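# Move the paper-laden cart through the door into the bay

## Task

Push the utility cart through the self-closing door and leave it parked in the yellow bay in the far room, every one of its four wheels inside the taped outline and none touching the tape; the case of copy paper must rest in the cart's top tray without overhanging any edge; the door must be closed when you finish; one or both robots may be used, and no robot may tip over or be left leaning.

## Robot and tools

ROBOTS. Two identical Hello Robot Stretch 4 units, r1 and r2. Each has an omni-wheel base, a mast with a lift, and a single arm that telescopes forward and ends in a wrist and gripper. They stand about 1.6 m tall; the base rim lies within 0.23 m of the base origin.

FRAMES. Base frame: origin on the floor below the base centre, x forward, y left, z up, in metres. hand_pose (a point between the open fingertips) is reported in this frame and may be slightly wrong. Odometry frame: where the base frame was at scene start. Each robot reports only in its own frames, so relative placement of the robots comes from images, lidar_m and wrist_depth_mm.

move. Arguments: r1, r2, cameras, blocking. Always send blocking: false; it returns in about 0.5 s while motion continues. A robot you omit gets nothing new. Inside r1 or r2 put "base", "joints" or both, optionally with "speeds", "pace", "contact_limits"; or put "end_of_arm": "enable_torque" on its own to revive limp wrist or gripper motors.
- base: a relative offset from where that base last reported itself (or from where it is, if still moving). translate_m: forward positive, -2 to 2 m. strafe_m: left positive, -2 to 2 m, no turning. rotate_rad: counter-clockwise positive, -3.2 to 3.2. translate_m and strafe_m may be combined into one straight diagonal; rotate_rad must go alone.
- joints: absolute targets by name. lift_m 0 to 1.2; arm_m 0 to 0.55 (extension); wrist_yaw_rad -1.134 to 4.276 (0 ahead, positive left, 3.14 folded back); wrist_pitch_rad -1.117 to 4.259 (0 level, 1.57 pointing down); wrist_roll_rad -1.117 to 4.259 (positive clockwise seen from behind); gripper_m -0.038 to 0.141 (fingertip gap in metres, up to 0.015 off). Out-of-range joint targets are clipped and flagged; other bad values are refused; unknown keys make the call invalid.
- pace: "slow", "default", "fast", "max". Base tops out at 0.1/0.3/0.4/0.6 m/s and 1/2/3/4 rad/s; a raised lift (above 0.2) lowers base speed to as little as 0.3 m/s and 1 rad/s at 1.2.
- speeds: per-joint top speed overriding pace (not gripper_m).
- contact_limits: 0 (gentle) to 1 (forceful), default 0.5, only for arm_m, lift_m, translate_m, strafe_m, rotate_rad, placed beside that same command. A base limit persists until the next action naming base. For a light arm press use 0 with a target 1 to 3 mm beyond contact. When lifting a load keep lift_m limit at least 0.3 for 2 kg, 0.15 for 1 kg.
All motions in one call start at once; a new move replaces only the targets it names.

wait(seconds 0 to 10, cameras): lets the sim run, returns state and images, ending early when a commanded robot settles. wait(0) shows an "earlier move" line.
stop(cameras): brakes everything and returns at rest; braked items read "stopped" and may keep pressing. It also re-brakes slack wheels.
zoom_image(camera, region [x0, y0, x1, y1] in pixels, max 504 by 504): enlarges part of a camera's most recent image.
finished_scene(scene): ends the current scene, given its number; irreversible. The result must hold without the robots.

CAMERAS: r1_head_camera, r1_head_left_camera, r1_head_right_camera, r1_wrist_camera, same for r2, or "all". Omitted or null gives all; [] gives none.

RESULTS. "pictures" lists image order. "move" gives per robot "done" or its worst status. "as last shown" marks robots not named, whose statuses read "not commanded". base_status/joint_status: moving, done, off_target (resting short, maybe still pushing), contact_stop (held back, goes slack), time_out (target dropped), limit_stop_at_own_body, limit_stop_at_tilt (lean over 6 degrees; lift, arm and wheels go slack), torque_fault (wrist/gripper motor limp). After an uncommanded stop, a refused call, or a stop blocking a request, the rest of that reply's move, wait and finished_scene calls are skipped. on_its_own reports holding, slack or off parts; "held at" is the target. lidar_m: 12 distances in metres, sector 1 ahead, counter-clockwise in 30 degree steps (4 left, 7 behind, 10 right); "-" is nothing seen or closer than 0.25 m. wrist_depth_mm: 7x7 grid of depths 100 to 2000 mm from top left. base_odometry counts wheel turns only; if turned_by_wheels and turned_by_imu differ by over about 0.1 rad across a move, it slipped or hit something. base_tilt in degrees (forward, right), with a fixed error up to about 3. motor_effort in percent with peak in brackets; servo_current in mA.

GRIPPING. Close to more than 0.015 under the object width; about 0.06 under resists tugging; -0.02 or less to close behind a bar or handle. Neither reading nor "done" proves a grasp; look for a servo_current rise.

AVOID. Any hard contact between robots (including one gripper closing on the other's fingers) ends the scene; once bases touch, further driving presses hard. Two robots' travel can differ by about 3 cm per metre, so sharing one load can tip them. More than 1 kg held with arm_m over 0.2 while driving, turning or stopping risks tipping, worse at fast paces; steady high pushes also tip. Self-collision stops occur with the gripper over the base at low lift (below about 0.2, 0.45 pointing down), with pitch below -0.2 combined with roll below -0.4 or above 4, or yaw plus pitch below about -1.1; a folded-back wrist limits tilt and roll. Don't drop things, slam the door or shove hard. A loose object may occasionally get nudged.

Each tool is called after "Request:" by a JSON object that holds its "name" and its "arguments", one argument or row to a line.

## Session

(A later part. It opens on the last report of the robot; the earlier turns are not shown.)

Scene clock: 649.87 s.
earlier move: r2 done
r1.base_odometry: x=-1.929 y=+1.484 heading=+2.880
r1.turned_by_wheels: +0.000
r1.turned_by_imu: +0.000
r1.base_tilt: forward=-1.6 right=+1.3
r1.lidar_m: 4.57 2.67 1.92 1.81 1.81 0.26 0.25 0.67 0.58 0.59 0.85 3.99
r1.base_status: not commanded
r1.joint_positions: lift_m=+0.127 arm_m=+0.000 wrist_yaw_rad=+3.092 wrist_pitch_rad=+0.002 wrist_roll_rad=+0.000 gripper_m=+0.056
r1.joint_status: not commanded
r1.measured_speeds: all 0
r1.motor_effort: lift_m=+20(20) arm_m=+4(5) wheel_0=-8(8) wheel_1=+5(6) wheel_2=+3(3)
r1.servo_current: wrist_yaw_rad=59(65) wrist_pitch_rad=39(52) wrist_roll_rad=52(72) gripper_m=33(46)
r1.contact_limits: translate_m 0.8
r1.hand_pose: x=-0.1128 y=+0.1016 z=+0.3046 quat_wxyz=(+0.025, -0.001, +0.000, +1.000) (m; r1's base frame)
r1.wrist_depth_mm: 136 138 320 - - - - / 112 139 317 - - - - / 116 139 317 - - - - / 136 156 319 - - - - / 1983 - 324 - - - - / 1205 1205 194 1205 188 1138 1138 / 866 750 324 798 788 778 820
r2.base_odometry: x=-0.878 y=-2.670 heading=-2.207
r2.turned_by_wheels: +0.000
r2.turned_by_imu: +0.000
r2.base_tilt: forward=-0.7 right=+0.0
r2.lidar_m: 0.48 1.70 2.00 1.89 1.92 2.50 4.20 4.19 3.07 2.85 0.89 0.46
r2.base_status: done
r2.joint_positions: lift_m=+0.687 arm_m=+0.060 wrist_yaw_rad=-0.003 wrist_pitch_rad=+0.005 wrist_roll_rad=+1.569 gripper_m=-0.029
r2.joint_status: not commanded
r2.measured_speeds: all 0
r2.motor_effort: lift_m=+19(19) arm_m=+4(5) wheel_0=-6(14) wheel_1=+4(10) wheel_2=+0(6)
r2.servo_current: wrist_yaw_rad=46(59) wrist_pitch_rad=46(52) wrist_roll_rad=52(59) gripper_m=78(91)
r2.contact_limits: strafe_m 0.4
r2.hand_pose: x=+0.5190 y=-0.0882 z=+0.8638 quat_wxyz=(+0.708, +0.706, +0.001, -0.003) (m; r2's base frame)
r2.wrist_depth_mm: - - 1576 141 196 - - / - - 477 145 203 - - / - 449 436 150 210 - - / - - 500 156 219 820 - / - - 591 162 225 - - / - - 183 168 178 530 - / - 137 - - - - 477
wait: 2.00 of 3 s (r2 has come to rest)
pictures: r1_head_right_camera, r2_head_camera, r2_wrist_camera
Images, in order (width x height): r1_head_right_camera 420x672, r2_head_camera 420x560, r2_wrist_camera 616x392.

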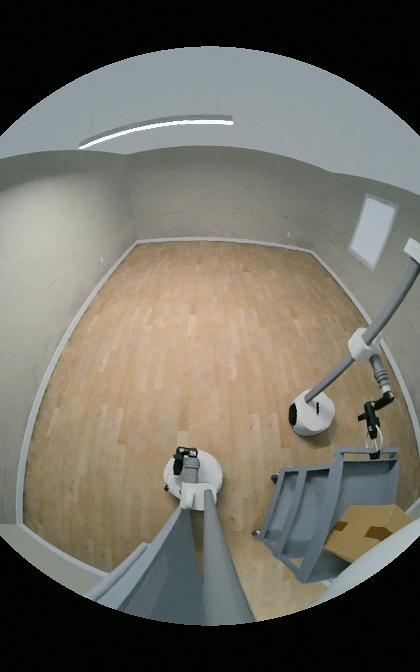

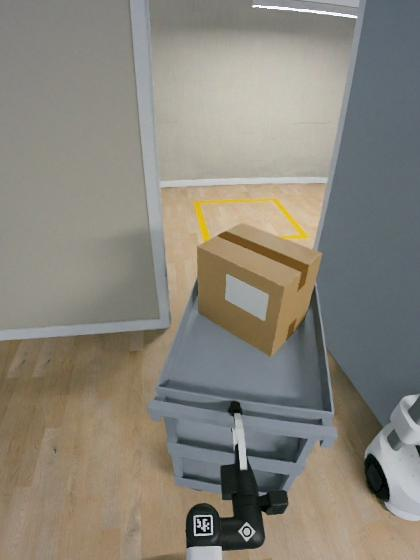

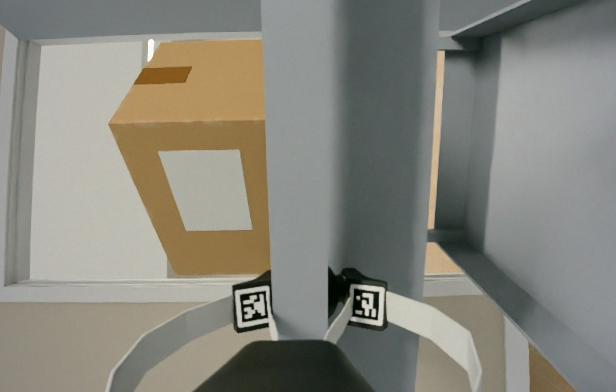

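Request:
{"name": "move", "arguments": {
  "blocking": false,
  "cameras": [],
  "r2": {"base":{"translate_m":0.42,"strafe_m":-0.12},"contact_limits":{"translate_m":0.4}}
}}

Request:
{"name": "wait", "arguments": {
  "seconds": 4,
  "cameras": ["r2_wrist_camera","r2_head_camera","r1_head_right_camera","r2_head_right_camera"]
}}

Scene clock: 670.17 s.
move: r2 moving
r1: as last shown
r1.lidar_m: 4.58 2.72 1.89 1.81 1.79 0.25 0.26 0.69 0.58 0.59 0.87 3.99
r1.motor_effort: lift_m=+20(20) arm_m=+4(4) wheel_0=-8(8) wheel_1=+6(6) wheel_2=+3(4)
r1.servo_current: wrist_yaw_rad=52(65) wrist_pitch_rad=39(39) wrist_roll_rad=39(65) gripper_m=46(46)
r1.contact_limits: translate_m 0.8
r1.wrist_depth_mm: 136 139 322 - - - - / 112 139 320 - - - - / 116 139 319 - - - - / 136 156 319 - - - - / 1983 - 324 - - - - / 1182 1205 193 1182 187 1138 1118 / 842 759 324 809 798 778 809
r2.base_odometry: x=-0.903 y=-2.689 heading=-2.207
r2.turned_by_wheels: +0.001
r2.turned_by_imu: +0.001
r2.base_tilt: forward=-0.7 right=+0.1
r2.lidar_m: 0.47 1.65 2.02 1.90 1.94 2.53 - 4.26 3.05 2.84 0.86 0.43
r2.base_status: translate_m moving; strafe_m moving
r2.joint_positions: lift_m=+0.687 arm_m=+0.060 wrist_yaw_rad=-0.003 wrist_pitch_rad=+0.005 wrist_roll_rad=+1.569 gripper_m=-0.029
r2.joint_status: not commanded
r2.measured_speeds: translate_m=+0.123 strafe_m=-0.033 rotate_rad=+0.000 lift_m=+0.000 arm_m=+0.000 wrist_yaw_rad=+0.000 wrist_pitch_rad=+0.000 wrist_roll_rad=+0.000
r2.motor_effort: lift_m=+19(19) arm_m=+4(5) wheel_0=+13(14) wheel_1=+9(9) wheel_2=-15(16)
r2.servo_current: wrist_yaw_rad=39(52) wrist_pitch_rad=46(52) wrist_roll_rad=39(59) gripper_m=85(91)
r2.contact_limits: translate_m 0.4
r2.hand_pose: x=+0.5190 y=-0.0882 z=+0.8638 quat_wxyz=(+0.708, +0.706, +0.001, -0.003) (m; r2's base frame)
r2.wrist_depth_mm: - - 569 138 193 - - / - - 477 143 201 - - / - 445 439 149 208 - - / - - 504 154 216 831 - / - - 597 161 224 - - / - - 183 167 178 530 - / - - - - 242 - 477
pictures: none
No camera images: "cameras" was empty.

Scene clock: 672.57 s.
earlier move: r2 done
r1.base_odometry: x=-1.929 y=+1.484 heading=+2.880
r1.turned_by_wheels: +0.000
r1.turned_by_imu: +0.000
r1.base_tilt: forward=-1.6 right=+1.3
r1.lidar_m: 4.56 2.67 1.88 1.81 1.76 0.25 0.25 0.72 0.65 0.64 0.73 3.99
r1.base_status: not commanded
r1.joint_positions: lift_m=+0.127 arm_m=+0.000 wrist_yaw_rad=+3.092 wrist_pitch_rad=+0.002 wrist_roll_rad=+0.000 gripper_m=+0.056
r1.joint_status: not commanded
r1.measured_speeds: all 0
r1.motor_effort: lift_m=+20(20) arm_m=+4(4) wheel_0=-8(8) wheel_1=+5(6) wheel_2=+4(4)
r1.servo_current: wrist_yaw_rad=39(72) wrist_pitch_rad=39(52) wrist_roll_rad=46(65) gripper_m=46(46)
r1.contact_limits: translate_m 0.8
r1.hand_pose: x=-0.1128 y=+0.1016 z=+0.3046 quat_wxyz=(+0.025, -0.001, +0.000, +1.000) (m; r1's base frame)
r1.wrist_depth_mm: 136 138 320 - - - - / 112 139 319 - - - - / 116 139 317 - - - - / 136 156 320 - - - - / 155 - 325 - - - - / 1078 1160 194 1182 187 1160 1118 / 854 759 325 820 798 778 820
r2.base_odometry: x=-1.224 y=-2.936 heading=-2.207
r2.turned_by_wheels: +0.000
r2.turned_by_imu: +0.002
r2.base_tilt: forward=-0.7 right=+0.0
r2.lidar_m: 0.46 0.47 1.68 2.05 2.10 2.72 - 4.21 2.90 0.65 0.68 0.49
r2.base_status: done
r2.joint_positions: lift_m=+0.687 arm_m=+0.060 wrist_yaw_rad=+0.001 wrist_pitch_rad=+0.005 wrist_roll_rad=+1.569 gripper_m=-0.029
r2.joint_status: not commanded
r2.measured_speeds: all 0
r2.motor_effort: lift_m=+19(19) arm_m=+4(5) wheel_0=+4(16) wheel_1=+4(9) wheel_2=-1(16)
r2.servo_current: wrist_yaw_rad=59(59) wrist_pitch_rad=39(52) wrist_roll_rad=52(65) gripper_m=78(91)
r2.contact_limits: translate_m 0.4
r2.hand_pose: x=+0.5194 y=-0.0870 z=+0.8638 quat_wxyz=(+0.708, +0.706, +0.002, -0.001) (m; r2's base frame)
r2.wrist_depth_mm: - - - 171 233 1576 1229 / - - - 171 232 1661 - / - - 554 171 230 831 - / - 477 462 171 232 842 - / - - 504 170 230 831 - / - - 186 170 179 831 - / - 145 - - 230 - -
wait: 2.40 of 4 s (r2 has come to rest)
pictures: r1_head_right_camera, r2_head_camera, r2_head_right_camera, r2_wrist_camera
Images, in order (width x height): r1_head_right_camera 420x672, r2_head_camera 420x560, r2_head_right_camera 420x672, r2_wrist_camera 616x392.

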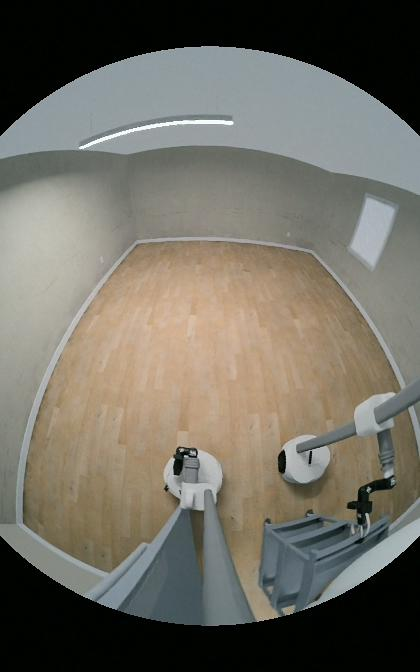

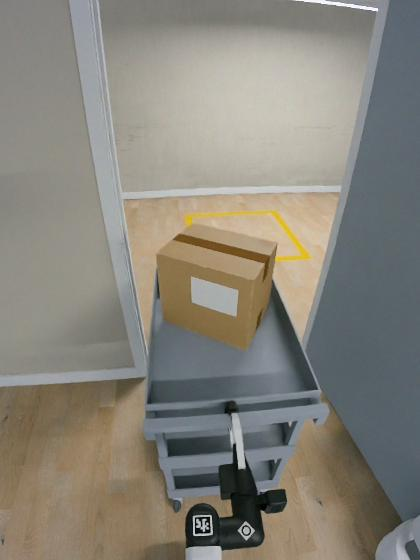

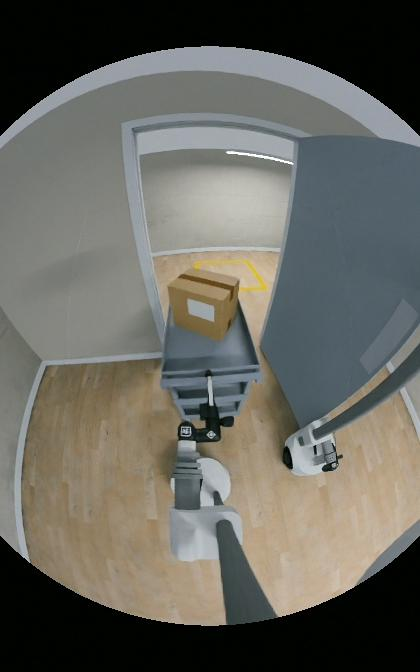

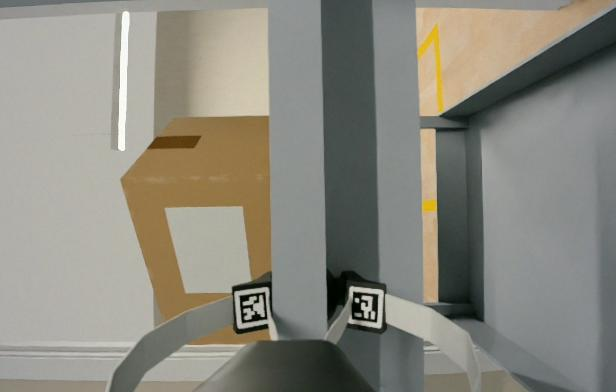

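Request:
{"name": "move", "arguments": {
  "blocking": false,
  "cameras": [],
  "r2": {"base":{"translate_m":0.3,"strafe_m":0.03},"contact_limits":{"translate_m":0.4}}
}}

Request:
{"name": "wait", "arguments": {
  "seconds": 4,
  "cameras": ["r2_wrist_camera","r2_head_right_camera"]
}}

Scene clock: 684.90 s.
move: r2 moving
r1: as last shown
r1.base_tilt: forward=-1.6 right=+1.2
r1.lidar_m: 4.57 2.67 1.90 1.80 1.77 0.25 0.25 0.68 0.67 0.65 0.77 4.01
r1.motor_effort: lift_m=+20(20) arm_m=+4(4) wheel_0=-8(8) wheel_1=+6(6) wheel_2=+3(3)
r1.servo_current: wrist_yaw_rad=59(65) wrist_pitch_rad=39(52) wrist_roll_rad=52(59) gripper_m=46(46)
r1.contact_limits: translate_m 0.8
r1.wrist_depth_mm: 136 138 320 - - - - / 112 139 319 - - - - / 116 140 317 - - - - / 136 156 320 - - - - / 155 - 324 - - - - / 1118 1229 194 1160 187 1182 1138 / 842 759 324 798 788 778 820
r2.base_odometry: x=-1.240 y=-2.963 heading=-2.207
r2.turned_by_wheels: +0.000
r2.turned_by_imu: +0.000
r2.base_tilt: forward=-0.7 right=+0.1
r2.lidar_m: 0.44 0.46 1.63 2.04 2.09 2.72 - 4.24 2.92 0.66 0.73 0.49
r2.base_status: translate_m moving; strafe_m moving
r2.joint_positions: lift_m=+0.687 arm_m=+0.060 wrist_yaw_rad=+0.000 wrist_pitch_rad=+0.005 wrist_roll_rad=+1.569 gripper_m=-0.029
r2.joint_status: not commanded
r2.measured_speeds: translate_m=+0.122 strafe_m=+0.012 rotate_rad=-0.007 lift_m=+0.000 arm_m=+0.000 wrist_yaw_rad=-0.023 wrist_pitch_rad=+0.000 wrist_roll_rad=+0.000
r2.motor_effort: lift_m=+19(19) arm_m=+4(5) wheel_0=+10(10) wheel_1=+9(10) wheel_2=-16(16)
r2.servo_current: wrist_yaw_rad=39(52) wrist_pitch_rad=52(52) wrist_roll_rad=39(46) gripper_m=91(91)
r2.contact_limits: translate_m 0.4
r2.hand_pose: x=+0.5192 y=-0.0876 z=+0.8638 quat_wxyz=(+0.708, +0.706, +0.001, -0.002) (m; r2's base frame)
r2.wrist_depth_mm: - - - 176 236 1661 1138 / - - - 175 236 1708 - / - - 580 173 233 809 - / - 477 466 231 233 831 - / - - 500 171 231 831 - / - - 185 169 178 - - / - 145 - - 228 - -
pictures: none
No camera images: "cameras" was empty.

Scene clock: 686.87 s.
earlier move: r2 done
r1.base_odometry: x=-1.929 y=+1.484 heading=+2.880
r1.turned_by_wheels: +0.000
r1.turned_by_imu: +0.000
r1.base_tilt: forward=-1.6 right=+1.2
r1.lidar_m: 4.56 2.70 1.90 1.80 1.77 0.26 0.26 0.87 0.71 0.68 3.00 4.00
r1.base_status: not commanded
r1.joint_positions: lift_m=+0.127 arm_m=+0.000 wrist_yaw_rad=+3.092 wrist_pitch_rad=+0.002 wrist_roll_rad=+0.000 gripper_m=+0.056
r1.joint_status: not commanded
r1.measured_speeds: all 0
r1.motor_effort: lift_m=+20(20) arm_m=+4(4) wheel_0=-8(8) wheel_1=+5(6) wheel_2=+3(4)
r1.servo_current: wrist_yaw_rad=59(72) wrist_pitch_rad=46(52) wrist_roll_rad=39(65) gripper_m=39(52)
r1.contact_limits: translate_m 0.8
r1.hand_pose: x=-0.1128 y=+0.1016 z=+0.3046 quat_wxyz=(+0.025, -0.001, +0.000, +1.000) (m; r1's base frame)
r1.wrist_depth_mm: 136 138 319 - - - - / 112 139 319 - - - - / 116 140 317 - - - - / 136 156 319 - - - - / - - 327 - - - - / 1205 1182 194 1160 188 1138 1118 / 842 759 322 809 798 788 820
r2.base_odometry: x=-1.378 y=-3.195 heading=-2.207
r2.turned_by_wheels: +0.000
r2.turned_by_imu: +0.000
r2.base_tilt: forward=-0.7 right=+0.1
r2.lidar_m: 0.41 0.47 1.28 2.04 2.11 2.69 - 4.25 0.74 0.69 0.89 0.49
r2.base_status: done
r2.joint_positions: lift_m=+0.687 arm_m=+0.060 wrist_yaw_rad=-0.003 wrist_pitch_rad=+0.005 wrist_roll_rad=+1.569 gripper_m=-0.029
r2.joint_status: not commanded
r2.measured_speeds: all 0
r2.motor_effort: lift_m=+19(19) arm_m=+4(5) wheel_0=+2(10) wheel_1=+2(10) wheel_2=-2(19)
r2.servo_current: wrist_yaw_rad=33(59) wrist_pitch_rad=46(52) wrist_roll_rad=46(65) gripper_m=85(91)
r2.contact_limits: translate_m 0.4
r2.hand_pose: x=+0.5190 y=-0.0883 z=+0.8638 quat_wxyz=(+0.708, +0.706, +0.001, -0.003) (m; r2's base frame)
r2.wrist_depth_mm: - - - 177 239 1618 1205 / - - - 176 237 1618 - / - - 597 174 235 820 - / - 480 462 233 234 842 - / - - 500 172 231 831 - / - - 186 170 178 - - / - - 585 - 229 549 -
wait: 1.97 of 4 s (r2 has come to rest)
pictures: r2_head_right_camera, r2_wrist_camera
Images, in order (width x height): r2_head_right_camera 420x672, r2_wrist_camera 616x392.

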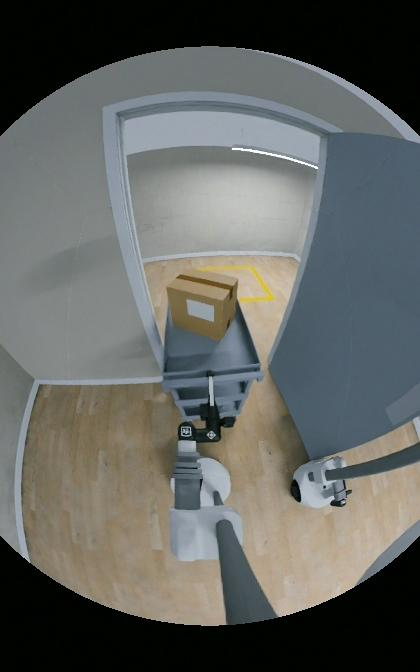

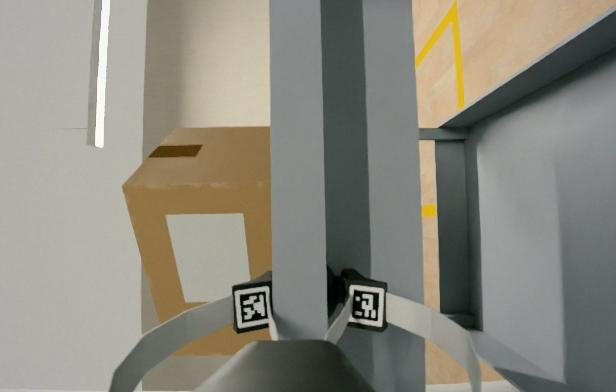

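Request:
{"name": "move", "arguments": {
  "blocking": false,
  "cameras": [],
  "r2": {"base":{"strafe_m":-0.07},"contact_limits":{"strafe_m":0.4},"pace":"slow"}
}}

Request:
{"name": "wait", "arguments": {
  "seconds": 2,
  "cameras": []
}}

Request:
{"name": "move", "arguments": {
  "blocking": false,
  "cameras": [],
  "r2": {"base":{"rotate_rad":0.16},"pace":"slow"}
}}

Request:
{"name": "wait", "arguments": {
  "seconds": 2,
  "cameras": ["r2_wrist_camera","r2_head_right_camera"]
}}

Scene clock: 697.63 s.
move: r2 moving
r1: as last shown
r1.base_tilt: forward=-1.6 right=+1.3
r1.lidar_m: 4.56 2.68 1.89 1.81 1.77 0.26 0.25 0.85 0.66 0.66 3.02 3.98
r1.motor_effort: lift_m=+20(20) arm_m=+4(4) wheel_0=-8(8) wheel_1=+6(6) wheel_2=+3(4)
r1.servo_current: wrist_yaw_rad=52(72) wrist_pitch_rad=33(52) wrist_roll_rad=59(59) gripper_m=46(52)
r1.contact_limits: translate_m 0.8
r1.wrist_depth_mm: 136 138 320 - - - - / 112 138 320 - - - - / 116 140 319 - - - - / 136 156 319 - - - - / - - 324 - - - - / 1182 1182 193 1182 188 1160 1138 / 842 750 324 798 778 768 820
r2.base_odometry: x=-1.389 y=-3.187 heading=-2.207
r2.turned_by_wheels: +0.000
r2.turned_by_imu: +0.001
r2.base_tilt: forward=-0.6 right=+0.0
r2.lidar_m: 0.43 0.45 1.29 2.05 2.12 2.74 - 4.23 0.70 0.68 0.86 0.48
r2.base_status: strafe_m moving
r2.joint_positions: lift_m=+0.687 arm_m=+0.060 wrist_yaw_rad=+0.002 wrist_pitch_rad=+0.005 wrist_roll_rad=+1.569 gripper_m=-0.029
r2.joint_status: not commanded
r2.measured_speeds: translate_m=+0.000 strafe_m=-0.055 rotate_rad=-0.002 lift_m=+0.000 arm_m=+0.000 wrist_yaw_rad=+0.023 wrist_pitch_rad=+0.000 wrist_roll_rad=+0.000
r2.motor_effort: lift_m=+19(19) arm_m=+4(4) wheel_0=+11(13) wheel_1=-7(8) wheel_2=-1(2)
r2.servo_current: wrist_yaw_rad=52(59) wrist_pitch_rad=46(52) wrist_roll_rad=52(52) gripper_m=85(91)
r2.contact_limits: strafe_m 0.4
r2.hand_pose: x=+0.5194 y=-0.0869 z=+0.8638 quat_wxyz=(+0.708, +0.706, +0.002, -0.001) (m; r2's base frame)
r2.wrist_depth_mm: - - - 176 238 1618 1138 / - - - 175 236 1661 - / - - 585 173 235 809 - / - 477 469 232 234 831 - / - - 500 171 232 820 - / - - 186 170 178 - - / - - 597 - 229 544 -
pictures: none
No camera images: "cameras" was empty.

Scene clock: 698.97 s.
earlier move: r2 done
r1.base_odometry: x=-1.929 y=+1.484 heading=+2.880
r1.turned_by_wheels: +0.000
r1.turned_by_imu: +0.000
r1.base_tilt: forward=-1.6 right=+1.3
r1.lidar_m: 4.57 2.70 1.91 1.81 1.79 0.26 0.25 0.85 0.61 0.61 3.01 3.98
r1.base_status: not commanded
r1.joint_positions: lift_m=+0.127 arm_m=+0.000 wrist_yaw_rad=+3.092 wrist_pitch_rad=+0.002 wrist_roll_rad=+0.000 gripper_m=+0.056
r1.joint_status: not commanded
r1.measured_speeds: all 0
r1.motor_effort: lift_m=+20(20) arm_m=+4(4) wheel_0=-8(8) wheel_1=+6(6) wheel_2=+3(4)
r1.servo_current: wrist_yaw_rad=59(72) wrist_pitch_rad=39(52) wrist_roll_rad=39(59) gripper_m=39(52)
r1.contact_limits: translate_m 0.8
r1.hand_pose: x=-0.1128 y=+0.1016 z=+0.3046 quat_wxyz=(+0.025, -0.001, +0.000, +1.000) (m; r1's base frame)
r1.wrist_depth_mm: 136 138 320 - - - - / 112 139 317 - - - - / 116 139 319 - - - - / 137 156 320 - - - - / 820 - 325 - - - - / 1078 1205 193 1182 187 1160 1118 / 854 750 324 798 798 778 820
r2.base_odometry: x=-1.434 y=-3.154 heading=-2.207
r2.turned_by_wheels: +0.000
r2.turned_by_imu: +0.000
r2.base_tilt: forward=-0.7 right=+0.0
r2.lidar_m: 0.42 0.46 1.24 2.12 2.16 2.77 - 4.14 0.64 0.64 0.83 0.49
r2.base_status: done
r2.joint_positions: lift_m=+0.687 arm_m=+0.060 wrist_yaw_rad=+0.003 wrist_pitch_rad=+0.005 wrist_roll_rad=+1.569 gripper_m=-0.029
r2.joint_status: not commanded
r2.measured_speeds: all 0
r2.motor_effort: lift_m=+19(19) arm_m=+4(4) wheel_0=+4(14) wheel_1=-4(9) wheel_2=+0(2)
r2.servo_current: wrist_yaw_rad=33(65) wrist_pitch_rad=46(52) wrist_roll_rad=59(65) gripper_m=78(91)
r2.contact_limits: strafe_m 0.4
r2.hand_pose: x=+0.5195 y=-0.0867 z=+0.8638 quat_wxyz=(+0.708, +0.706, +0.003, -0.001) (m; r2's base frame)
r2.wrist_depth_mm: - - - 253 256 1661 1138 / - - - 247 250 1661 492 / - - - 182 243 820 - / - - 477 179 238 842 - / - - 484 175 235 820 - / - - 185 170 179 - - / - - 554 - 225 - -
wait: 1.33 of 2 s (r2 has come to rest)
pictures: none
No camera images: "cameras" was empty.

Scene clock: 699.47 s.
move: r2 moving
r1: as last shown
r1.lidar_m: 4.57 2.67 1.90 1.80 1.81 0.25 0.25 0.88 0.61 0.62 3.01 3.99
r1.motor_effort: lift_m=+20(20) arm_m=+4(4) wheel_0=-8(8) wheel_1=+6(6) wheel_2=+3(3)
r1.servo_current: wrist_yaw_rad=26(65) wrist_pitch_rad=39(46) wrist_roll_rad=52(65) gripper_m=46(46)
r1.contact_limits: translate_m 0.8
r1.wrist_depth_mm: 136 138 320 - - - - / 112 138 319 - - - - / 116 139 319 - - - - / 136 156 319 - - - - / 854 - 325 - - - - / 1229 1205 193 1182 187 1160 1138 / 842 750 322 798 798 759 809
r2.base_odometry: x=-1.434 y=-3.153 heading=-2.092
r2.turned_by_wheels: +0.114
r2.turned_by_imu: +0.111
r2.base_tilt: forward=-0.7 right=+0.1
r2.lidar_m: 0.44 1.00 1.44 2.12 2.24 3.09 - 3.67 0.60 0.63 0.85 0.47
r2.base_status: rotate_rad moving
r2.joint_positions: lift_m=+0.687 arm_m=+0.060 wrist_yaw_rad=-0.007 wrist_pitch_rad=+0.005 wrist_roll_rad=+1.569 gripper_m=-0.029
r2.joint_status: not commanded
r2.measured_speeds: translate_m=+0.001 strafe_m=+0.001 rotate_rad=+0.322 lift_m=+0.000 arm_m=+0.000 wrist_yaw_rad=+0.000 wrist_pitch_rad=+0.000 wrist_roll_rad=+0.000
r2.motor_effort: lift_m=+19(19) arm_m=+5(5) wheel_0=-8(11) wheel_1=-5(11) wheel_2=-12(14)
r2.servo_current: wrist_yaw_rad=72(72) wrist_pitch_rad=39(52) wrist_roll_rad=52(65) gripper_m=78(91)
r2.hand_pose: x=+0.5186 y=-0.0894 z=+0.8638 quat_wxyz=(+0.708, +0.706, -0.001, -0.004) (m; r2's base frame)
r2.wrist_depth_mm: - - - 171 233 1618 1138 / - - - 171 231 1537 - / - - 535 170 231 842 - / - 480 466 230 231 842 - / - - 512 170 230 831 - / - - 186 169 178 - - / - - - - - - -
pictures: none
No camera images: "cameras" was empty.

Scene clock: 700.07 s.
earlier move: r2 done
r1.base_odometry: x=-1.929 y=+1.484 heading=+2.880
r1.turned_by_wheels: +0.000
r1.turned_by_imu: +0.000
r1.base_tilt: forward=-1.6 right=+1.3
r1.lidar_m: 4.57 2.67 1.90 1.81 1.77 0.27 0.25 0.87 0.59 0.59 3.00 3.99
r1.base_status: not commanded
r1.joint_positions: lift_m=+0.127 arm_m=+0.000 wrist_yaw_rad=+3.092 wrist_pitch_rad=+0.002 wrist_roll_rad=+0.000 gripper_m=+0.056
r1.joint_status: not commanded
r1.measured_speeds: all 0
r1.motor_effort: lift_m=+20(20) arm_m=+4(4) wheel_0=-8(8) wheel_1=+5(6) wheel_2=+3(3)
r1.servo_current: wrist_yaw_rad=46(65) wrist_pitch_rad=39(52) wrist_roll_rad=39(65) gripper_m=39(46)
r1.contact_limits: translate_m 0.8
r1.hand_pose: x=-0.1128 y=+0.1016 z=+0.3046 quat_wxyz=(+0.025, -0.001, +0.000, +1.000) (m; r1's base frame)
r1.wrist_depth_mm: 136 138 320 - - - - / 112 139 317 - - - - / 116 139 319 - - - - / 137 156 320 - - - - / - - 325 - - - - / 1205 1182 194 1182 187 1138 1160 / 842 768 324 809 798 778 809
r2.base_odometry: x=-1.434 y=-3.154 heading=-2.048
r2.turned_by_wheels: +0.044
r2.turned_by_imu: +0.043
r2.base_tilt: forward=-0.7 right=+0.1
r2.lidar_m: 0.46 1.05 1.51 2.12 2.27 3.29 - 3.50 0.63 0.65 0.86 0.48
r2.base_status: done
r2.joint_positions: lift_m=+0.687 arm_m=+0.060 wrist_yaw_rad=-0.001 wrist_pitch_rad=+0.005 wrist_roll_rad=+1.569 gripper_m=-0.029
r2.joint_status: not commanded
r2.measured_speeds: all 0
r2.motor_effort: lift_m=+19(19) arm_m=+4(5) wheel_0=-5(11) wheel_1=-5(11) wheel_2=-5(14)
r2.servo_current: wrist_yaw_rad=39(72) wrist_pitch_rad=46(52) wrist_roll_rad=39(65) gripper_m=85(91)
r2.hand_pose: x=+0.5192 y=-0.0876 z=+0.8638 quat_wxyz=(+0.708, +0.706, +0.001, -0.002) (m; r2's base frame)
r2.wrist_depth_mm: - - - 156 213 1661 - / - - 585 158 216 750 - / - 500 445 161 221 809 - / - - 477 164 224 831 - / - - 544 167 229 - - / - - 186 169 178 - - / - - - - 236 - 477
wait: 0.60 of 2 s (r2 has come to rest)
pictures: r2_head_right_camera, r2_wrist_camera
Images, in order (width x height): r2_head_right_camera 420x672, r2_wrist_camera 616x392.

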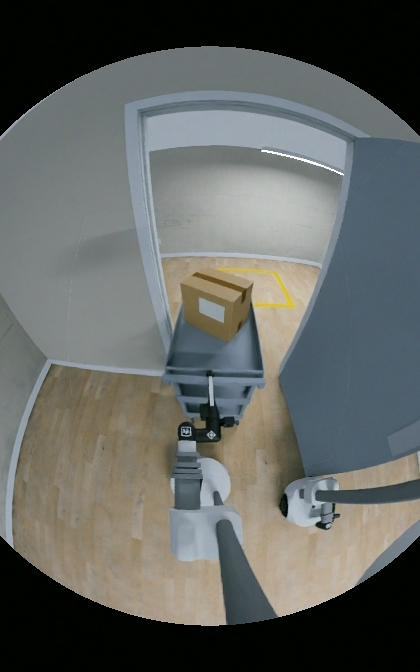

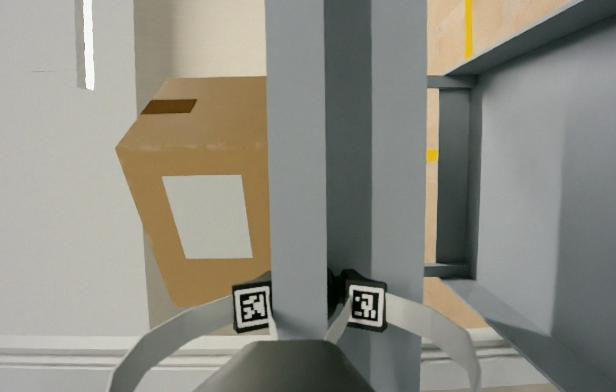

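Request:
{"name": "move", "arguments": {
  "blocking": false,
  "cameras": [],
  "r2": {"base":{"translate_m":0.397,"strafe_m":-0.045},"contact_limits":{"translate_m":0.4}}
}}

Request:
{"name": "wait", "arguments": {
  "seconds": 4,
  "cameras": ["r2_wrist_camera","r2_head_right_camera"]
}}

Scene clock: 705.57 s.
move: r2 moving
r1: as last shown
r1.lidar_m: 4.57 2.67 1.91 1.81 1.76 0.26 0.25 0.90 0.61 0.64 2.99 4.00
r1.motor_effort: lift_m=+20(20) arm_m=+4(4) wheel_0=-7(8) wheel_1=+5(6) wheel_2=+3(3)
r1.servo_current: wrist_yaw_rad=52(59) wrist_pitch_rad=46(52) wrist_roll_rad=46(59) gripper_m=46(46)
r1.contact_limits: translate_m 0.8
r1.wrist_depth_mm: 136 138 320 - - - - / 112 139 319 - - - - / 116 139 319 - - - - / 136 156 319 - - - - / - - 324 - - - - / 1205 1182 193 1182 187 1160 1138 / 842 750 320 798 788 778 809
r2.base_odometry: x=-1.451 y=-3.180 heading=-2.048
r2.turned_by_wheels: +0.000
r2.turned_by_imu: +0.001
r2.base_tilt: forward=-0.7 right=+0.1
r2.lidar_m: 0.45 0.49 1.46 2.11 2.25 3.25 - 3.50 0.62 0.66 0.84 0.43
r2.base_status: translate_m moving; strafe_m moving
r2.joint_positions: lift_m=+0.687 arm_m=+0.060 wrist_yaw_rad=-0.001 wrist_pitch_rad=+0.005 wrist_roll_rad=+1.569 gripper_m=-0.029
r2.joint_status: not commanded
r2.measured_speeds: translate_m=+0.120 strafe_m=-0.013 rotate_rad=-0.004 lift_m=+0.000 arm_m=+0.000 wrist_yaw_rad=+0.000 wrist_pitch_rad=+0.000 wrist_roll_rad=+0.000
r2.motor_effort: lift_m=+19(19) arm_m=+4(5) wheel_0=+13(13) wheel_1=+7(8) wheel_2=-15(17)
r2.servo_current: wrist_yaw_rad=39(52) wrist_pitch_rad=39(46) wrist_roll_rad=46(52) gripper_m=91(91)
r2.contact_limits: translate_m 0.4
r2.hand_pose: x=+0.5192 y=-0.0876 z=+0.8638 quat_wxyz=(+0.708, +0.706, +0.001, -0.002) (m; r2's base frame)
r2.wrist_depth_mm: - - - 153 211 1537 - / - - 574 156 214 768 - / - 488 445 158 218 820 - / - - 480 162 222 820 - / - - 539 166 227 - - / - - 186 167 179 - - / - - - - 236 - 496
pictures: none
No camera images: "cameras" was empty.

Scene clock: 707.90 s.
earlier move: r2 done
r1.base_odometry: x=-1.929 y=+1.484 heading=+2.880
r1.turned_by_wheels: +0.000
r1.turned_by_imu: +0.000
r1.base_tilt: forward=-1.6 right=+1.3
r1.lidar_m: 4.56 2.69 1.91 1.81 1.79 0.25 0.25 0.85 0.79 2.92 3.01 4.00
r1.base_status: not commanded
r1.joint_positions: lift_m=+0.127 arm_m=+0.000 wrist_yaw_rad=+3.092 wrist_pitch_rad=+0.002 wrist_roll_rad=+0.000 gripper_m=+0.056
r1.joint_status: not commanded
r1.measured_speeds: all 0
r1.motor_effort: lift_m=+20(20) arm_m=+4(4) wheel_0=-7(8) wheel_1=+5(6) wheel_2=+3(4)
r1.servo_current: wrist_yaw_rad=33(72) wrist_pitch_rad=39(52) wrist_roll_rad=46(72) gripper_m=39(52)
r1.contact_limits: translate_m 0.8
r1.hand_pose: x=-0.1128 y=+0.1016 z=+0.3046 quat_wxyz=(+0.025, -0.001, +0.000, +1.000) (m; r1's base frame)
r1.wrist_depth_mm: 136 138 322 - - - - / 112 139 319 - - - - / 116 139 320 - - - - / 137 156 319 - - - - / 1661 - 325 - - - - / 1182 1205 194 1182 187 1160 1138 / 842 750 320 809 788 778 820
r2.base_odometry: x=-1.656 y=-3.486 heading=-2.048
r2.turned_by_wheels: +0.000
r2.turned_by_imu: +0.002
r2.base_tilt: forward=-0.6 right=+0.1
r2.lidar_m: 0.46 0.50 0.86 2.14 2.29 3.30 - 0.79 0.79 0.73 0.78 0.49
r2.base_status: done
r2.joint_positions: lift_m=+0.687 arm_m=+0.060 wrist_yaw_rad=+0.000 wrist_pitch_rad=+0.005 wrist_roll_rad=+1.569 gripper_m=-0.029
r2.joint_status: not commanded
r2.measured_speeds: all 0
r2.motor_effort: lift_m=+19(19) arm_m=+4(5) wheel_0=+3(14) wheel_1=+4(9) wheel_2=-3(17)
r2.servo_current: wrist_yaw_rad=46(65) wrist_pitch_rad=39(52) wrist_roll_rad=52(59) gripper_m=78(91)
r2.contact_limits: translate_m 0.4
r2.hand_pose: x=+0.5193 y=-0.0874 z=+0.8638 quat_wxyz=(+0.708, +0.706, +0.002, -0.002) (m; r2's base frame)
r2.wrist_depth_mm: - - - 160 219 1618 - / - - - 161 221 741 - / - - 469 163 224 820 - / - 496 469 166 227 831 - / - - 530 167 229 - - / - - 187 169 178 - - / - - - - 235 1576 492
wait: 2.33 of 4 s (r2 has come to rest)
pictures: r2_head_right_camera, r2_wrist_camera
Images, in order (width x height): r2_head_right_camera 420x672, r2_wrist_camera 616x392.

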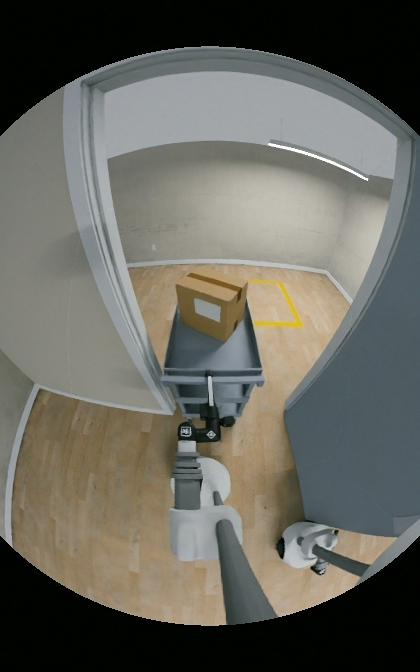

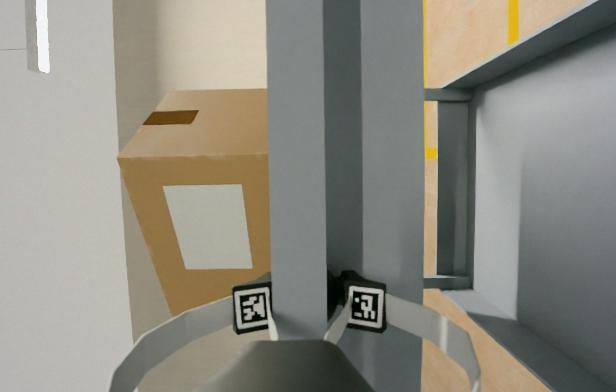

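Request:
{"name": "move", "arguments": {
  "blocking": false,
  "cameras": [],
  "r2": {"base":{"translate_m":0.45,"strafe_m":-0.035},"contact_limits":{"translate_m":0.4}}
}}

Request:
{"name": "wait", "arguments": {
  "seconds": 4,
  "cameras": ["r2_wrist_camera","r2_head_right_camera","r2_head_camera"]
}}

Scene clock: 713.87 s.
move: r2 moving
r1: as last shown
r1.lidar_m: 4.58 2.71 1.90 1.80 1.77 0.27 0.25 0.87 0.81 2.91 3.02 4.01
r1.motor_effort: lift_m=+20(20) arm_m=+4(4) wheel_0=-8(8) wheel_1=+6(6) wheel_2=+3(3)
r1.servo_current: wrist_yaw_rad=52(59) wrist_pitch_rad=39(46) wrist_roll_rad=39(59) gripper_m=39(46)
r1.contact_limits: translate_m 0.8
r1.wrist_depth_mm: 136 138 320 - - - - / 112 139 317 - - - - / 116 139 317 - - - - / 136 157 319 - - - - / 1255 1983 322 - - - - / 1182 1182 193 1160 187 1160 1138 / 854 750 322 798 788 778 831
r2.base_odometry: x=-1.672 y=-3.512 heading=-2.047
r2.turned_by_wheels: +0.000
r2.turned_by_imu: +0.001
r2.base_tilt: forward=-0.7 right=+0.1
r2.lidar_m: 0.47 0.49 0.83 2.14 2.28 3.32 - 0.82 0.80 0.73 0.78 0.48
r2.base_status: translate_m moving; strafe_m moving
r2.joint_positions: lift_m=+0.687 arm_m=+0.060 wrist_yaw_rad=+0.000 wrist_pitch_rad=+0.005 wrist_roll_rad=+1.569 gripper_m=-0.029
r2.joint_status: not commanded
r2.measured_speeds: translate_m=+0.123 strafe_m=-0.010 rotate_rad=+0.002 lift_m=+0.000 arm_m=+0.000 wrist_yaw_rad=+0.000 wrist_pitch_rad=+0.000 wrist_roll_rad=+0.000
r2.motor_effort: lift_m=+19(19) arm_m=+5(5) wheel_0=+11(13) wheel_1=+6(9) wheel_2=-15(15)
r2.servo_current: wrist_yaw_rad=33(59) wrist_pitch_rad=46(52) wrist_roll_rad=59(59) gripper_m=78(85)
r2.contact_limits: translate_m 0.4
r2.hand_pose: x=+0.5193 y=-0.0874 z=+0.8638 quat_wxyz=(+0.708, +0.706, +0.002, -0.002) (m; r2's base frame)
r2.wrist_depth_mm: - - - 160 219 1618 512 / - - - 162 222 809 - / - - 473 163 224 820 - / - 492 473 165 226 842 - / - - 525 167 228 831 - / - - 187 169 178 - - / - - - - 233 1576 -
pictures: none
No camera images: "cameras" was empty.

Scene clock: 716.37 s.
earlier move: r2 done
r1.base_odometry: x=-1.929 y=+1.484 heading=+2.880
r1.turned_by_wheels: +0.000
r1.turned_by_imu: +0.000
r1.base_tilt: forward=-1.6 right=+1.3
r1.lidar_m: 4.57 2.70 1.93 1.81 1.78 0.25 0.26 1.12 1.25 2.92 2.99 3.99
r1.base_status: not commanded
r1.joint_positions: lift_m=+0.127 arm_m=+0.000 wrist_yaw_rad=+3.092 wrist_pitch_rad=+0.002 wrist_roll_rad=+0.000 gripper_m=+0.056
r1.joint_status: not commanded
r1.measured_speeds: all 0
r1.motor_effort: lift_m=+20(20) arm_m=+4(4) wheel_0=-8(8) wheel_1=+6(6) wheel_2=+3(4)
r1.servo_current: wrist_yaw_rad=59(72) wrist_pitch_rad=46(52) wrist_roll_rad=39(65) gripper_m=39(52)
r1.contact_limits: translate_m 0.8
r1.hand_pose: x=-0.1128 y=+0.1016 z=+0.3046 quat_wxyz=(+0.025, -0.001, +0.000, +1.000) (m; r1's base frame)
r1.wrist_depth_mm: 136 138 320 - - - - / 112 139 319 - - - - / 116 139 317 - - - - / 136 156 320 - - - - / 1160 1863 322 - - - - / 1118 1182 195 1205 187 1118 1118 / 854 750 324 798 798 788 820
r2.base_odometry: x=-1.893 y=-3.869 heading=-2.047
r2.turned_by_wheels: +0.000
r2.turned_by_imu: +0.001
r2.base_tilt: forward=-0.7 right=+0.1
r2.lidar_m: 0.46 0.35 0.29 0.70 2.27 3.29 - 1.07 0.75 0.70 0.81 0.47
r2.base_status: done
r2.joint_positions: lift_m=+0.687 arm_m=+0.060 wrist_yaw_rad=+0.000 wrist_pitch_rad=+0.005 wrist_roll_rad=+1.569 gripper_m=-0.029
r2.joint_status: not commanded
r2.measured_speeds: all 0
r2.motor_effort: lift_m=+19(19) arm_m=+4(5) wheel_0=+3(17) wheel_1=+2(9) wheel_2=-2(16)
r2.servo_current: wrist_yaw_rad=39(59) wrist_pitch_rad=46(52) wrist_roll_rad=52(59) gripper_m=78(91)
r2.contact_limits: translate_m 0.4
r2.hand_pose: x=+0.5193 y=-0.0874 z=+0.8638 quat_wxyz=(+0.708, +0.706, +0.002, -0.002) (m; r2's base frame)
r2.wrist_depth_mm: - - - 168 229 1661 1138 / - - - 168 229 798 - / - - 512 168 229 842 - / - 484 462 170 229 831 - / - - 512 170 230 842 - / - - 185 169 178 - - / - - - - 231 1537 -
wait: 2.50 of 4 s (r2 has come to rest)
pictures: r2_head_camera, r2_head_right_camera, r2_wrist_camera
Images, in order (width x height): r2_head_camera 420x560, r2_head_right_camera 420x672, r2_wrist_camera 616x392.

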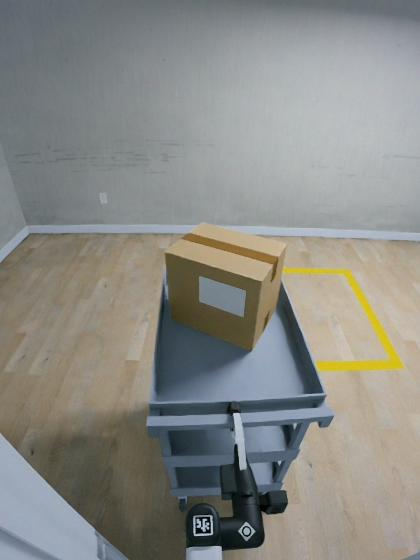

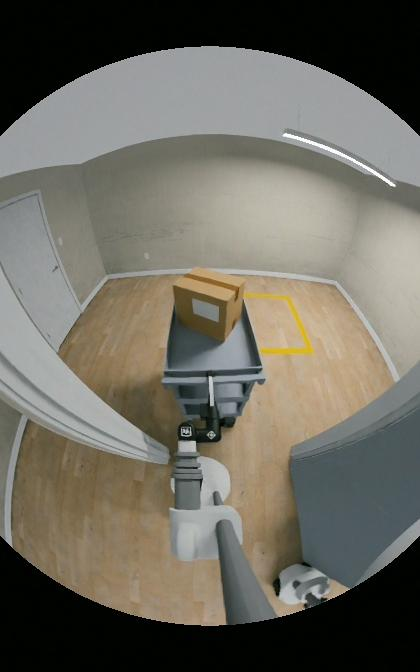

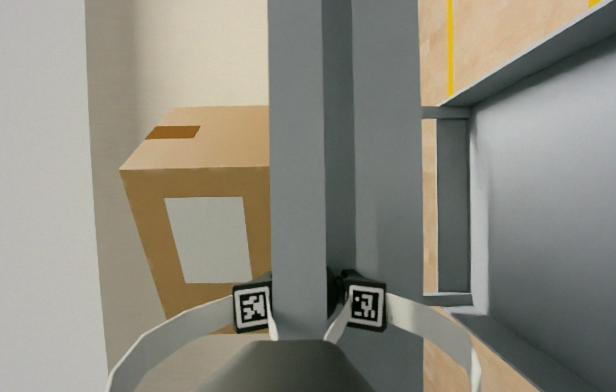

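Request:
{"name": "move", "arguments": {
  "blocking": false,
  "cameras": [],
  "r2": {"base":{"strafe_m":-0.09},"contact_limits":{"strafe_m":0.4},"pace":"slow"}
}}

Request:
{"name": "wait", "arguments": {
  "seconds": 2,
  "cameras": []
}}

Request:
{"name": "move", "arguments": {
  "blocking": false,
  "cameras": [],
  "r2": {"base":{"rotate_rad":0.15},"pace":"slow"}
}}

Request:
{"name": "wait", "arguments": {
  "seconds": 2,
  "cameras": ["r2_wrist_camera","r2_head_right_camera"]
}}

Scene clock: 725.37 s.
move: r2 moving
r1: as last shown
r1.base_tilt: forward=-1.6 right=+1.2
r1.lidar_m: 4.57 2.72 1.91 1.78 1.78 0.25 0.25 1.11 1.28 2.92 2.99 4.01
r1.motor_effort: lift_m=+20(20) arm_m=+4(4) wheel_0=-8(8) wheel_1=+5(6) wheel_2=+3(3)
r1.servo_current: wrist_yaw_rad=59(59) wrist_pitch_rad=46(52) wrist_roll_rad=46(59) gripper_m=39(46)
r1.contact_limits: translate_m 0.8
r1.wrist_depth_mm: 136 138 320 - - - - / 112 139 317 - - - - / 116 139 319 - - - - / 137 156 320 - - - - / 1078 1921 327 - - - - / 1098 1205 194 1182 187 1160 1138 / 854 750 324 788 788 768 809
r2.base_odometry: x=-1.906 y=-3.863 heading=-2.047
r2.turned_by_wheels: +0.000
r2.turned_by_imu: +0.001
r2.base_tilt: forward=-0.6 right=+0.1
r2.lidar_m: 0.45 0.40 0.32 0.71 2.30 3.32 - 1.05 0.71 0.67 0.78 0.48
r2.base_status: strafe_m moving
r2.joint_positions: lift_m=+0.687 arm_m=+0.060 wrist_yaw_rad=+0.002 wrist_pitch_rad=+0.005 wrist_roll_rad=+1.569 gripper_m=-0.029
r2.joint_status: not commanded
r2.measured_speeds: translate_m=+0.000 strafe_m=-0.055 rotate_rad=+0.000 lift_m=+0.000 arm_m=+0.000 wrist_yaw_rad=+0.018 wrist_pitch_rad=+0.000 wrist_roll_rad=+0.000
r2.motor_effort: lift_m=+19(19) arm_m=+4(5) wheel_0=+11(11) wheel_1=-7(9) wheel_2=+0(2)
r2.servo_current: wrist_yaw_rad=46(52) wrist_pitch_rad=46(52) wrist_roll_rad=46(59) gripper_m=85(91)
r2.contact_limits: strafe_m 0.4
r2.hand_pose: x=+0.5194 y=-0.0869 z=+0.8638 quat_wxyz=(+0.708, +0.706, +0.002, -0.001) (m; r2's base frame)
r2.wrist_depth_mm: - - - 166 226 1661 1160 / - - - 167 228 798 - / - - 508 167 228 842 - / - 484 469 168 229 831 - / - - 521 169 229 831 - / - - 187 169 178 - - / - - - - 232 1537 -
pictures: none
No camera images: "cameras" was empty.

Scene clock: 726.90 s.
earlier move: r2 done
r1.base_odometry: x=-1.929 y=+1.484 heading=+2.880
r1.turned_by_wheels: +0.000
r1.turned_by_imu: +0.000
r1.base_tilt: forward=-1.6 right=+1.3
r1.lidar_m: 4.56 2.67 1.91 1.80 1.78 0.25 0.25 1.06 1.68 2.92 3.01 4.00
r1.base_status: not commanded
r1.joint_positions: lift_m=+0.127 arm_m=+0.000 wrist_yaw_rad=+3.092 wrist_pitch_rad=+0.002 wrist_roll_rad=+0.000 gripper_m=+0.056
r1.joint_status: not commanded
r1.measured_speeds: all 0
r1.motor_effort: lift_m=+20(20) arm_m=+4(4) wheel_0=-7(8) wheel_1=+5(6) wheel_2=+3(4)
r1.servo_current: wrist_yaw_rad=59(72) wrist_pitch_rad=46(52) wrist_roll_rad=33(65) gripper_m=33(46)
r1.contact_limits: translate_m 0.8
r1.hand_pose: x=-0.1128 y=+0.1016 z=+0.3046 quat_wxyz=(+0.025, -0.001, +0.000, +1.000) (m; r1's base frame)
r1.wrist_depth_mm: 136 138 320 - - - - / 112 139 319 - - - - / 116 139 319 - - - - / 137 156 319 - - - - / 1042 1983 325 - - - - / 1025 1205 193 1182 187 1138 1138 / 842 741 324 788 788 778 820
r2.base_odometry: x=-1.973 y=-3.828 heading=-2.047
r2.turned_by_wheels: +0.000
r2.turned_by_imu: +0.000
r2.base_tilt: forward=-0.7 right=+0.0
r2.lidar_m: 0.43 0.43 0.35 0.68 2.37 3.44 - 0.92 0.66 0.59 0.69 0.50
r2.base_status: done
r2.joint_positions: lift_m=+0.687 arm_m=+0.060 wrist_yaw_rad=+0.003 wrist_pitch_rad=+0.005 wrist_roll_rad=+1.569 gripper_m=-0.029
r2.joint_status: not commanded
r2.measured_speeds: all 0
r2.motor_effort: lift_m=+19(19) arm_m=+4(5) wheel_0=+6(13) wheel_1=-4(10) wheel_2=+0(2)
r2.servo_current: wrist_yaw_rad=52(59) wrist_pitch_rad=46(52) wrist_roll_rad=46(59) gripper_m=85(91)
r2.contact_limits: strafe_m 0.4
r2.hand_pose: x=+0.5195 y=-0.0867 z=+0.8638 quat_wxyz=(+0.708, +0.706, +0.003, -0.001) (m; r2's base frame)
r2.wrist_depth_mm: - - - 185 248 1661 1138 / - - - 182 243 1661 504 / - - - 179 241 798 - / - - 466 235 236 831 - / - - 488 174 233 820 - / - - 185 170 178 809 - / - - 569 - 226 - -
wait: 1.53 of 2 s (r2 has come to rest)
pictures: none
No camera images: "cameras" was empty.

Scene clock: 727.40 s.
move: r2 moving
r1: as last shown
r1.lidar_m: 4.56 2.67 1.90 1.79 1.78 0.25 0.25 1.07 1.67 2.91 3.04 4.00
r1.servo_current: wrist_yaw_rad=39(65) wrist_pitch_rad=39(46) wrist_roll_rad=52(59) gripper_m=46(46)
r1.contact_limits: translate_m 0.8
r1.wrist_depth_mm: 136 138 320 - - - - / 112 139 319 - - - - / 116 139 317 - - - - / 137 156 320 - - - - / 1025 1983 327 - - - - / 1060 1205 194 1182 187 1160 1138 / 842 750 324 798 788 768 809
r2.base_odometry: x=-1.973 y=-3.828 heading=-1.936
r2.turned_by_wheels: +0.111
r2.turned_by_imu: +0.108
r2.base_tilt: forward=-0.7 right=+0.1
r2.lidar_m: 0.46 0.44 0.38 2.04 2.46 3.97 1.17 0.83 0.63 0.58 2.78 0.49
r2.base_status: rotate_rad moving
r2.joint_positions: lift_m=+0.687 arm_m=+0.060 wrist_yaw_rad=-0.006 wrist_pitch_rad=+0.005 wrist_roll_rad=+1.569 gripper_m=-0.029
r2.joint_status: not commanded
r2.measured_speeds: translate_m=+0.001 strafe_m=+0.000 rotate_rad=+0.296 lift_m=+0.000 arm_m=+0.000 wrist_yaw_rad=+0.000 wrist_pitch_rad=+0.000 wrist_roll_rad=+0.000
r2.motor_effort: lift_m=+19(19) arm_m=+5(5) wheel_0=-8(13) wheel_1=-5(10) wheel_2=-10(15)
r2.servo_current: wrist_yaw_rad=46(52) wrist_pitch_rad=39(52) wrist_roll_rad=52(52) gripper_m=85(85)
r2.hand_pose: x=+0.5187 y=-0.0891 z=+0.8638 quat_wxyz=(+0.708, +0.706, +0.000, -0.004) (m; r2's base frame)
r2.wrist_depth_mm: - - - 167 227 1576 1138 / - - - 167 229 809 - / - - 504 168 228 831 - / - 480 469 168 229 831 - / - - 521 169 230 854 - / - - 186 169 179 - - / - - - - 231 1576 -
pictures: none
No camera images: "cameras" was empty.

Scene clock: 727.97 s.
earlier move: r2 done
r1.base_odometry: x=-1.929 y=+1.484 heading=+2.880
r1.turned_by_wheels: +0.000
r1.turned_by_imu: +0.000
r1.base_tilt: forward=-1.6 right=+1.3
r1.lidar_m: 4.58 2.67 1.91 1.79 1.77 0.25 0.25 1.08 1.70 2.93 2.99 4.01
r1.base_status: not commanded
r1.joint_positions: lift_m=+0.127 arm_m=+0.000 wrist_yaw_rad=+3.092 wrist_pitch_rad=+0.002 wrist_roll_rad=+0.000 gripper_m=+0.056
r1.joint_status: not commanded
r1.measured_speeds: all 0
r1.motor_effort: lift_m=+20(20) arm_m=+4(4) wheel_0=-8(8) wheel_1=+6(6) wheel_2=+3(4)
r1.servo_current: wrist_yaw_rad=46(78) wrist_pitch_rad=39(52) wrist_roll_rad=33(59) gripper_m=46(46)
r1.contact_limits: translate_m 0.8
r1.hand_pose: x=-0.1128 y=+0.1016 z=+0.3046 quat_wxyz=(+0.025, -0.001, +0.000, +1.000) (m; r1's base frame)
r1.wrist_depth_mm: 136 138 320 - - - - / 112 138 317 - - - - / 116 139 319 - - - - / 136 156 322 - - - - / 1008 - 327 - - - - / 1060 1205 193 1182 188 1160 1138 / 842 750 324 809 788 778 820
r2.base_odometry: x=-1.973 y=-3.828 heading=-1.898
r2.turned_by_wheels: +0.038
r2.turned_by_imu: +0.037
r2.base_tilt: forward=-0.6 right=+0.0
r2.lidar_m: 0.46 0.40 0.38 2.22 2.54 4.16 1.12 0.77 0.63 0.60 2.86 0.47
r2.base_status: done
r2.joint_positions: lift_m=+0.687 arm_m=+0.060 wrist_yaw_rad=-0.002 wrist_pitch_rad=+0.005 wrist_roll_rad=+1.569 gripper_m=-0.029
r2.joint_status: not commanded
r2.measured_speeds: all 0
r2.motor_effort: lift_m=+19(19) arm_m=+5(5) wheel_0=-4(13) wheel_1=-4(10) wheel_2=-5(15)
r2.servo_current: wrist_yaw_rad=46(59) wrist_pitch_rad=46(52) wrist_roll_rad=59(65) gripper_m=85(85)
r2.hand_pose: x=+0.5191 y=-0.0879 z=+0.8638 quat_wxyz=(+0.708, +0.706, +0.001, -0.002) (m; r2's base frame)
r2.wrist_depth_mm: - - - 153 209 1537 - / - - 554 156 213 798 - / - 473 452 158 218 809 - / - - 480 161 223 820 - / - - 554 166 228 - - / - - 186 168 178 - - / - - - - 237 1537 488
wait: 0.57 of 2 s (r2 has come to rest)
pictures: r2_head_right_camera, r2_wrist_camera
Images, in order (width x height): r2_head_right_camera 420x672, r2_wrist_camera 616x392.

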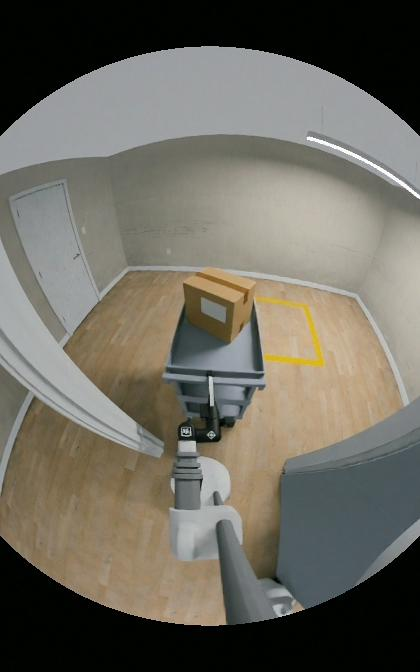

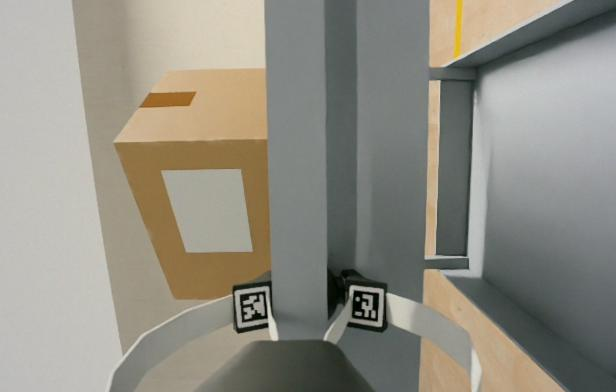

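Request:
{"name": "move", "arguments": {
  "blocking": false,
  "cameras": [],
  "r2": {"base":{"translate_m":0.45,"strafe_m":-0.06},"contact_limits":{"translate_m":0.4}}
}}

Request:
{"name": "wait", "arguments": {
  "seconds": 4,
  "cameras": ["r2_wrist_camera","r2_head_right_camera","r2_head_camera"]
}}

Scene clock: 735.83 s.
move: r2 moving
r1: as last shown
r1.base_tilt: forward=-1.6 right=+1.2
r1.lidar_m: 4.57 2.69 1.90 1.81 1.80 0.26 0.25 1.10 1.70 2.90 3.01 3.98
r1.motor_effort: lift_m=+20(20) arm_m=+4(4) wheel_0=-7(8) wheel_1=+5(6) wheel_2=+3(4)
r1.servo_current: wrist_yaw_rad=26(59) wrist_pitch_rad=46(46) wrist_roll_rad=39(59) gripper_m=52(52)
r1.contact_limits: translate_m 0.8
r1.wrist_depth_mm: 136 138 322 - - - - / 112 139 319 - - - - / 116 139 320 - - - - / 136 156 319 - - - - / 1025 - 324 - - - - / 1060 1229 193 1182 187 1160 1138 / 854 759 324 809 809 788 820
r2.base_odometry: x=-1.987 y=-3.856 heading=-1.898
r2.turned_by_wheels: +0.000
r2.turned_by_imu: +0.000
r2.base_tilt: forward=-0.7 right=+0.1
r2.lidar_m: 0.45 2.66 0.35 2.23 2.53 4.19 1.16 0.82 0.62 0.60 2.83 0.48
r2.base_status: translate_m moving; strafe_m moving
r2.joint_positions: lift_m=+0.687 arm_m=+0.060 wrist_yaw_rad=-0.002 wrist_pitch_rad=+0.005 wrist_roll_rad=+1.569 gripper_m=-0.029
r2.joint_status: not commanded
r2.measured_speeds: translate_m=+0.123 strafe_m=-0.017 rotate_rad=+0.001 lift_m=+0.000 arm_m=+0.000 wrist_yaw_rad=+0.000 wrist_pitch_rad=+0.000 wrist_roll_rad=+0.000
r2.motor_effort: lift_m=+19(19) arm_m=+4(5) wheel_0=+6(11) wheel_1=+5(8) wheel_2=-17(17)
r2.servo_current: wrist_yaw_rad=52(52) wrist_pitch_rad=46(46) wrist_roll_rad=52(59) gripper_m=85(91)
r2.contact_limits: translate_m 0.4
r2.hand_pose: x=+0.5191 y=-0.0879 z=+0.8638 quat_wxyz=(+0.708, +0.706, +0.001, -0.002) (m; r2's base frame)
r2.wrist_depth_mm: - - - 154 211 1537 - / - - 569 156 214 778 - / - 480 452 159 219 820 - / - - 480 162 223 820 - / - - 549 167 228 - - / - - 186 168 178 - - / - - - - 236 1618 488
pictures: none
No camera images: "cameras" was empty.

Scene clock: 738.33 s.
earlier move: r2 done
r1.base_odometry: x=-1.929 y=+1.484 heading=+2.880
r1.turned_by_wheels: +0.000
r1.turned_by_imu: +0.000
r1.base_tilt: forward=-1.6 right=+1.3
r1.lidar_m: 4.57 2.70 1.92 1.80 1.77 0.26 0.25 1.49 1.70 2.91 3.00 4.02
r1.base_status: not commanded
r1.joint_positions: lift_m=+0.127 arm_m=+0.000 wrist_yaw_rad=+3.092 wrist_pitch_rad=+0.002 wrist_roll_rad=+0.000 gripper_m=+0.056
r1.joint_status: not commanded
r1.measured_speeds: all 0
r1.motor_effort: lift_m=+20(20) arm_m=+4(4) wheel_0=-7(8) wheel_1=+6(6) wheel_2=+3(4)
r1.servo_current: wrist_yaw_rad=33(65) wrist_pitch_rad=39(52) wrist_roll_rad=46(65) gripper_m=39(52)
r1.contact_limits: translate_m 0.8
r1.hand_pose: x=-0.1128 y=+0.1016 z=+0.3046 quat_wxyz=(+0.025, -0.001, +0.000, +1.000) (m; r1's base frame)
r1.wrist_depth_mm: 136 138 319 - - - - / 112 139 319 - - - - / 116 139 319 - - - - / 137 156 320 - - - - / 1366 1983 327 - - - - / 1205 1182 193 1182 187 1138 1118 / 854 750 322 798 788 768 809
r2.base_odometry: x=-2.175 y=-4.235 heading=-1.898
r2.turned_by_wheels: +0.000
r2.turned_by_imu: -0.001
r2.base_tilt: forward=-0.7 right=+0.1
r2.lidar_m: 0.45 2.60 2.21 0.42 0.37 4.14 1.48 0.79 0.72 2.56 2.92 0.46
r2.base_status: done
r2.joint_positions: lift_m=+0.687 arm_m=+0.060 wrist_yaw_rad=-0.002 wrist_pitch_rad=+0.005 wrist_roll_rad=+1.569 gripper_m=-0.029
r2.joint_status: not commanded
r2.measured_speeds: all 0
r2.motor_effort: lift_m=+19(19) arm_m=+5(5) wheel_0=+1(13) wheel_1=+3(8) wheel_2=-5(18)
r2.servo_current: wrist_yaw_rad=46(65) wrist_pitch_rad=39(52) wrist_roll_rad=46(59) gripper_m=85(91)
r2.contact_limits: translate_m 0.4
r2.hand_pose: x=+0.5191 y=-0.0879 z=+0.8638 quat_wxyz=(+0.708, +0.706, +0.001, -0.002) (m; r2's base frame)
r2.wrist_depth_mm: - - - 147 204 691 - / - - 512 151 209 - - / - 445 442 154 215 798 - / - - 496 159 220 831 - / - - 574 165 228 - - / - - 186 168 178 554 - / - - - - 241 1708 466
wait: 2.50 of 4 s (r2 has come to rest)
pictures: r2_head_camera, r2_head_right_camera, r2_wrist_camera
Images, in order (width x height): r2_head_camera 420x560, r2_head_right_camera 420x672, r2_wrist_camera 616x392.

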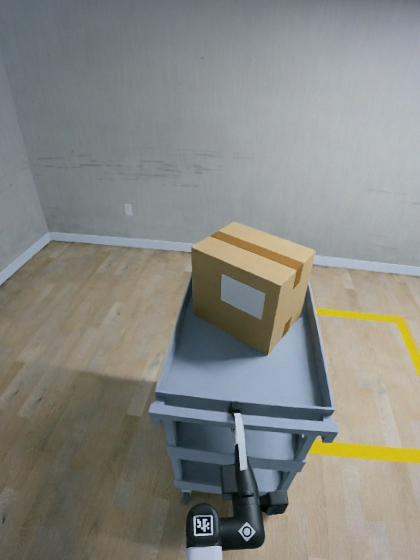

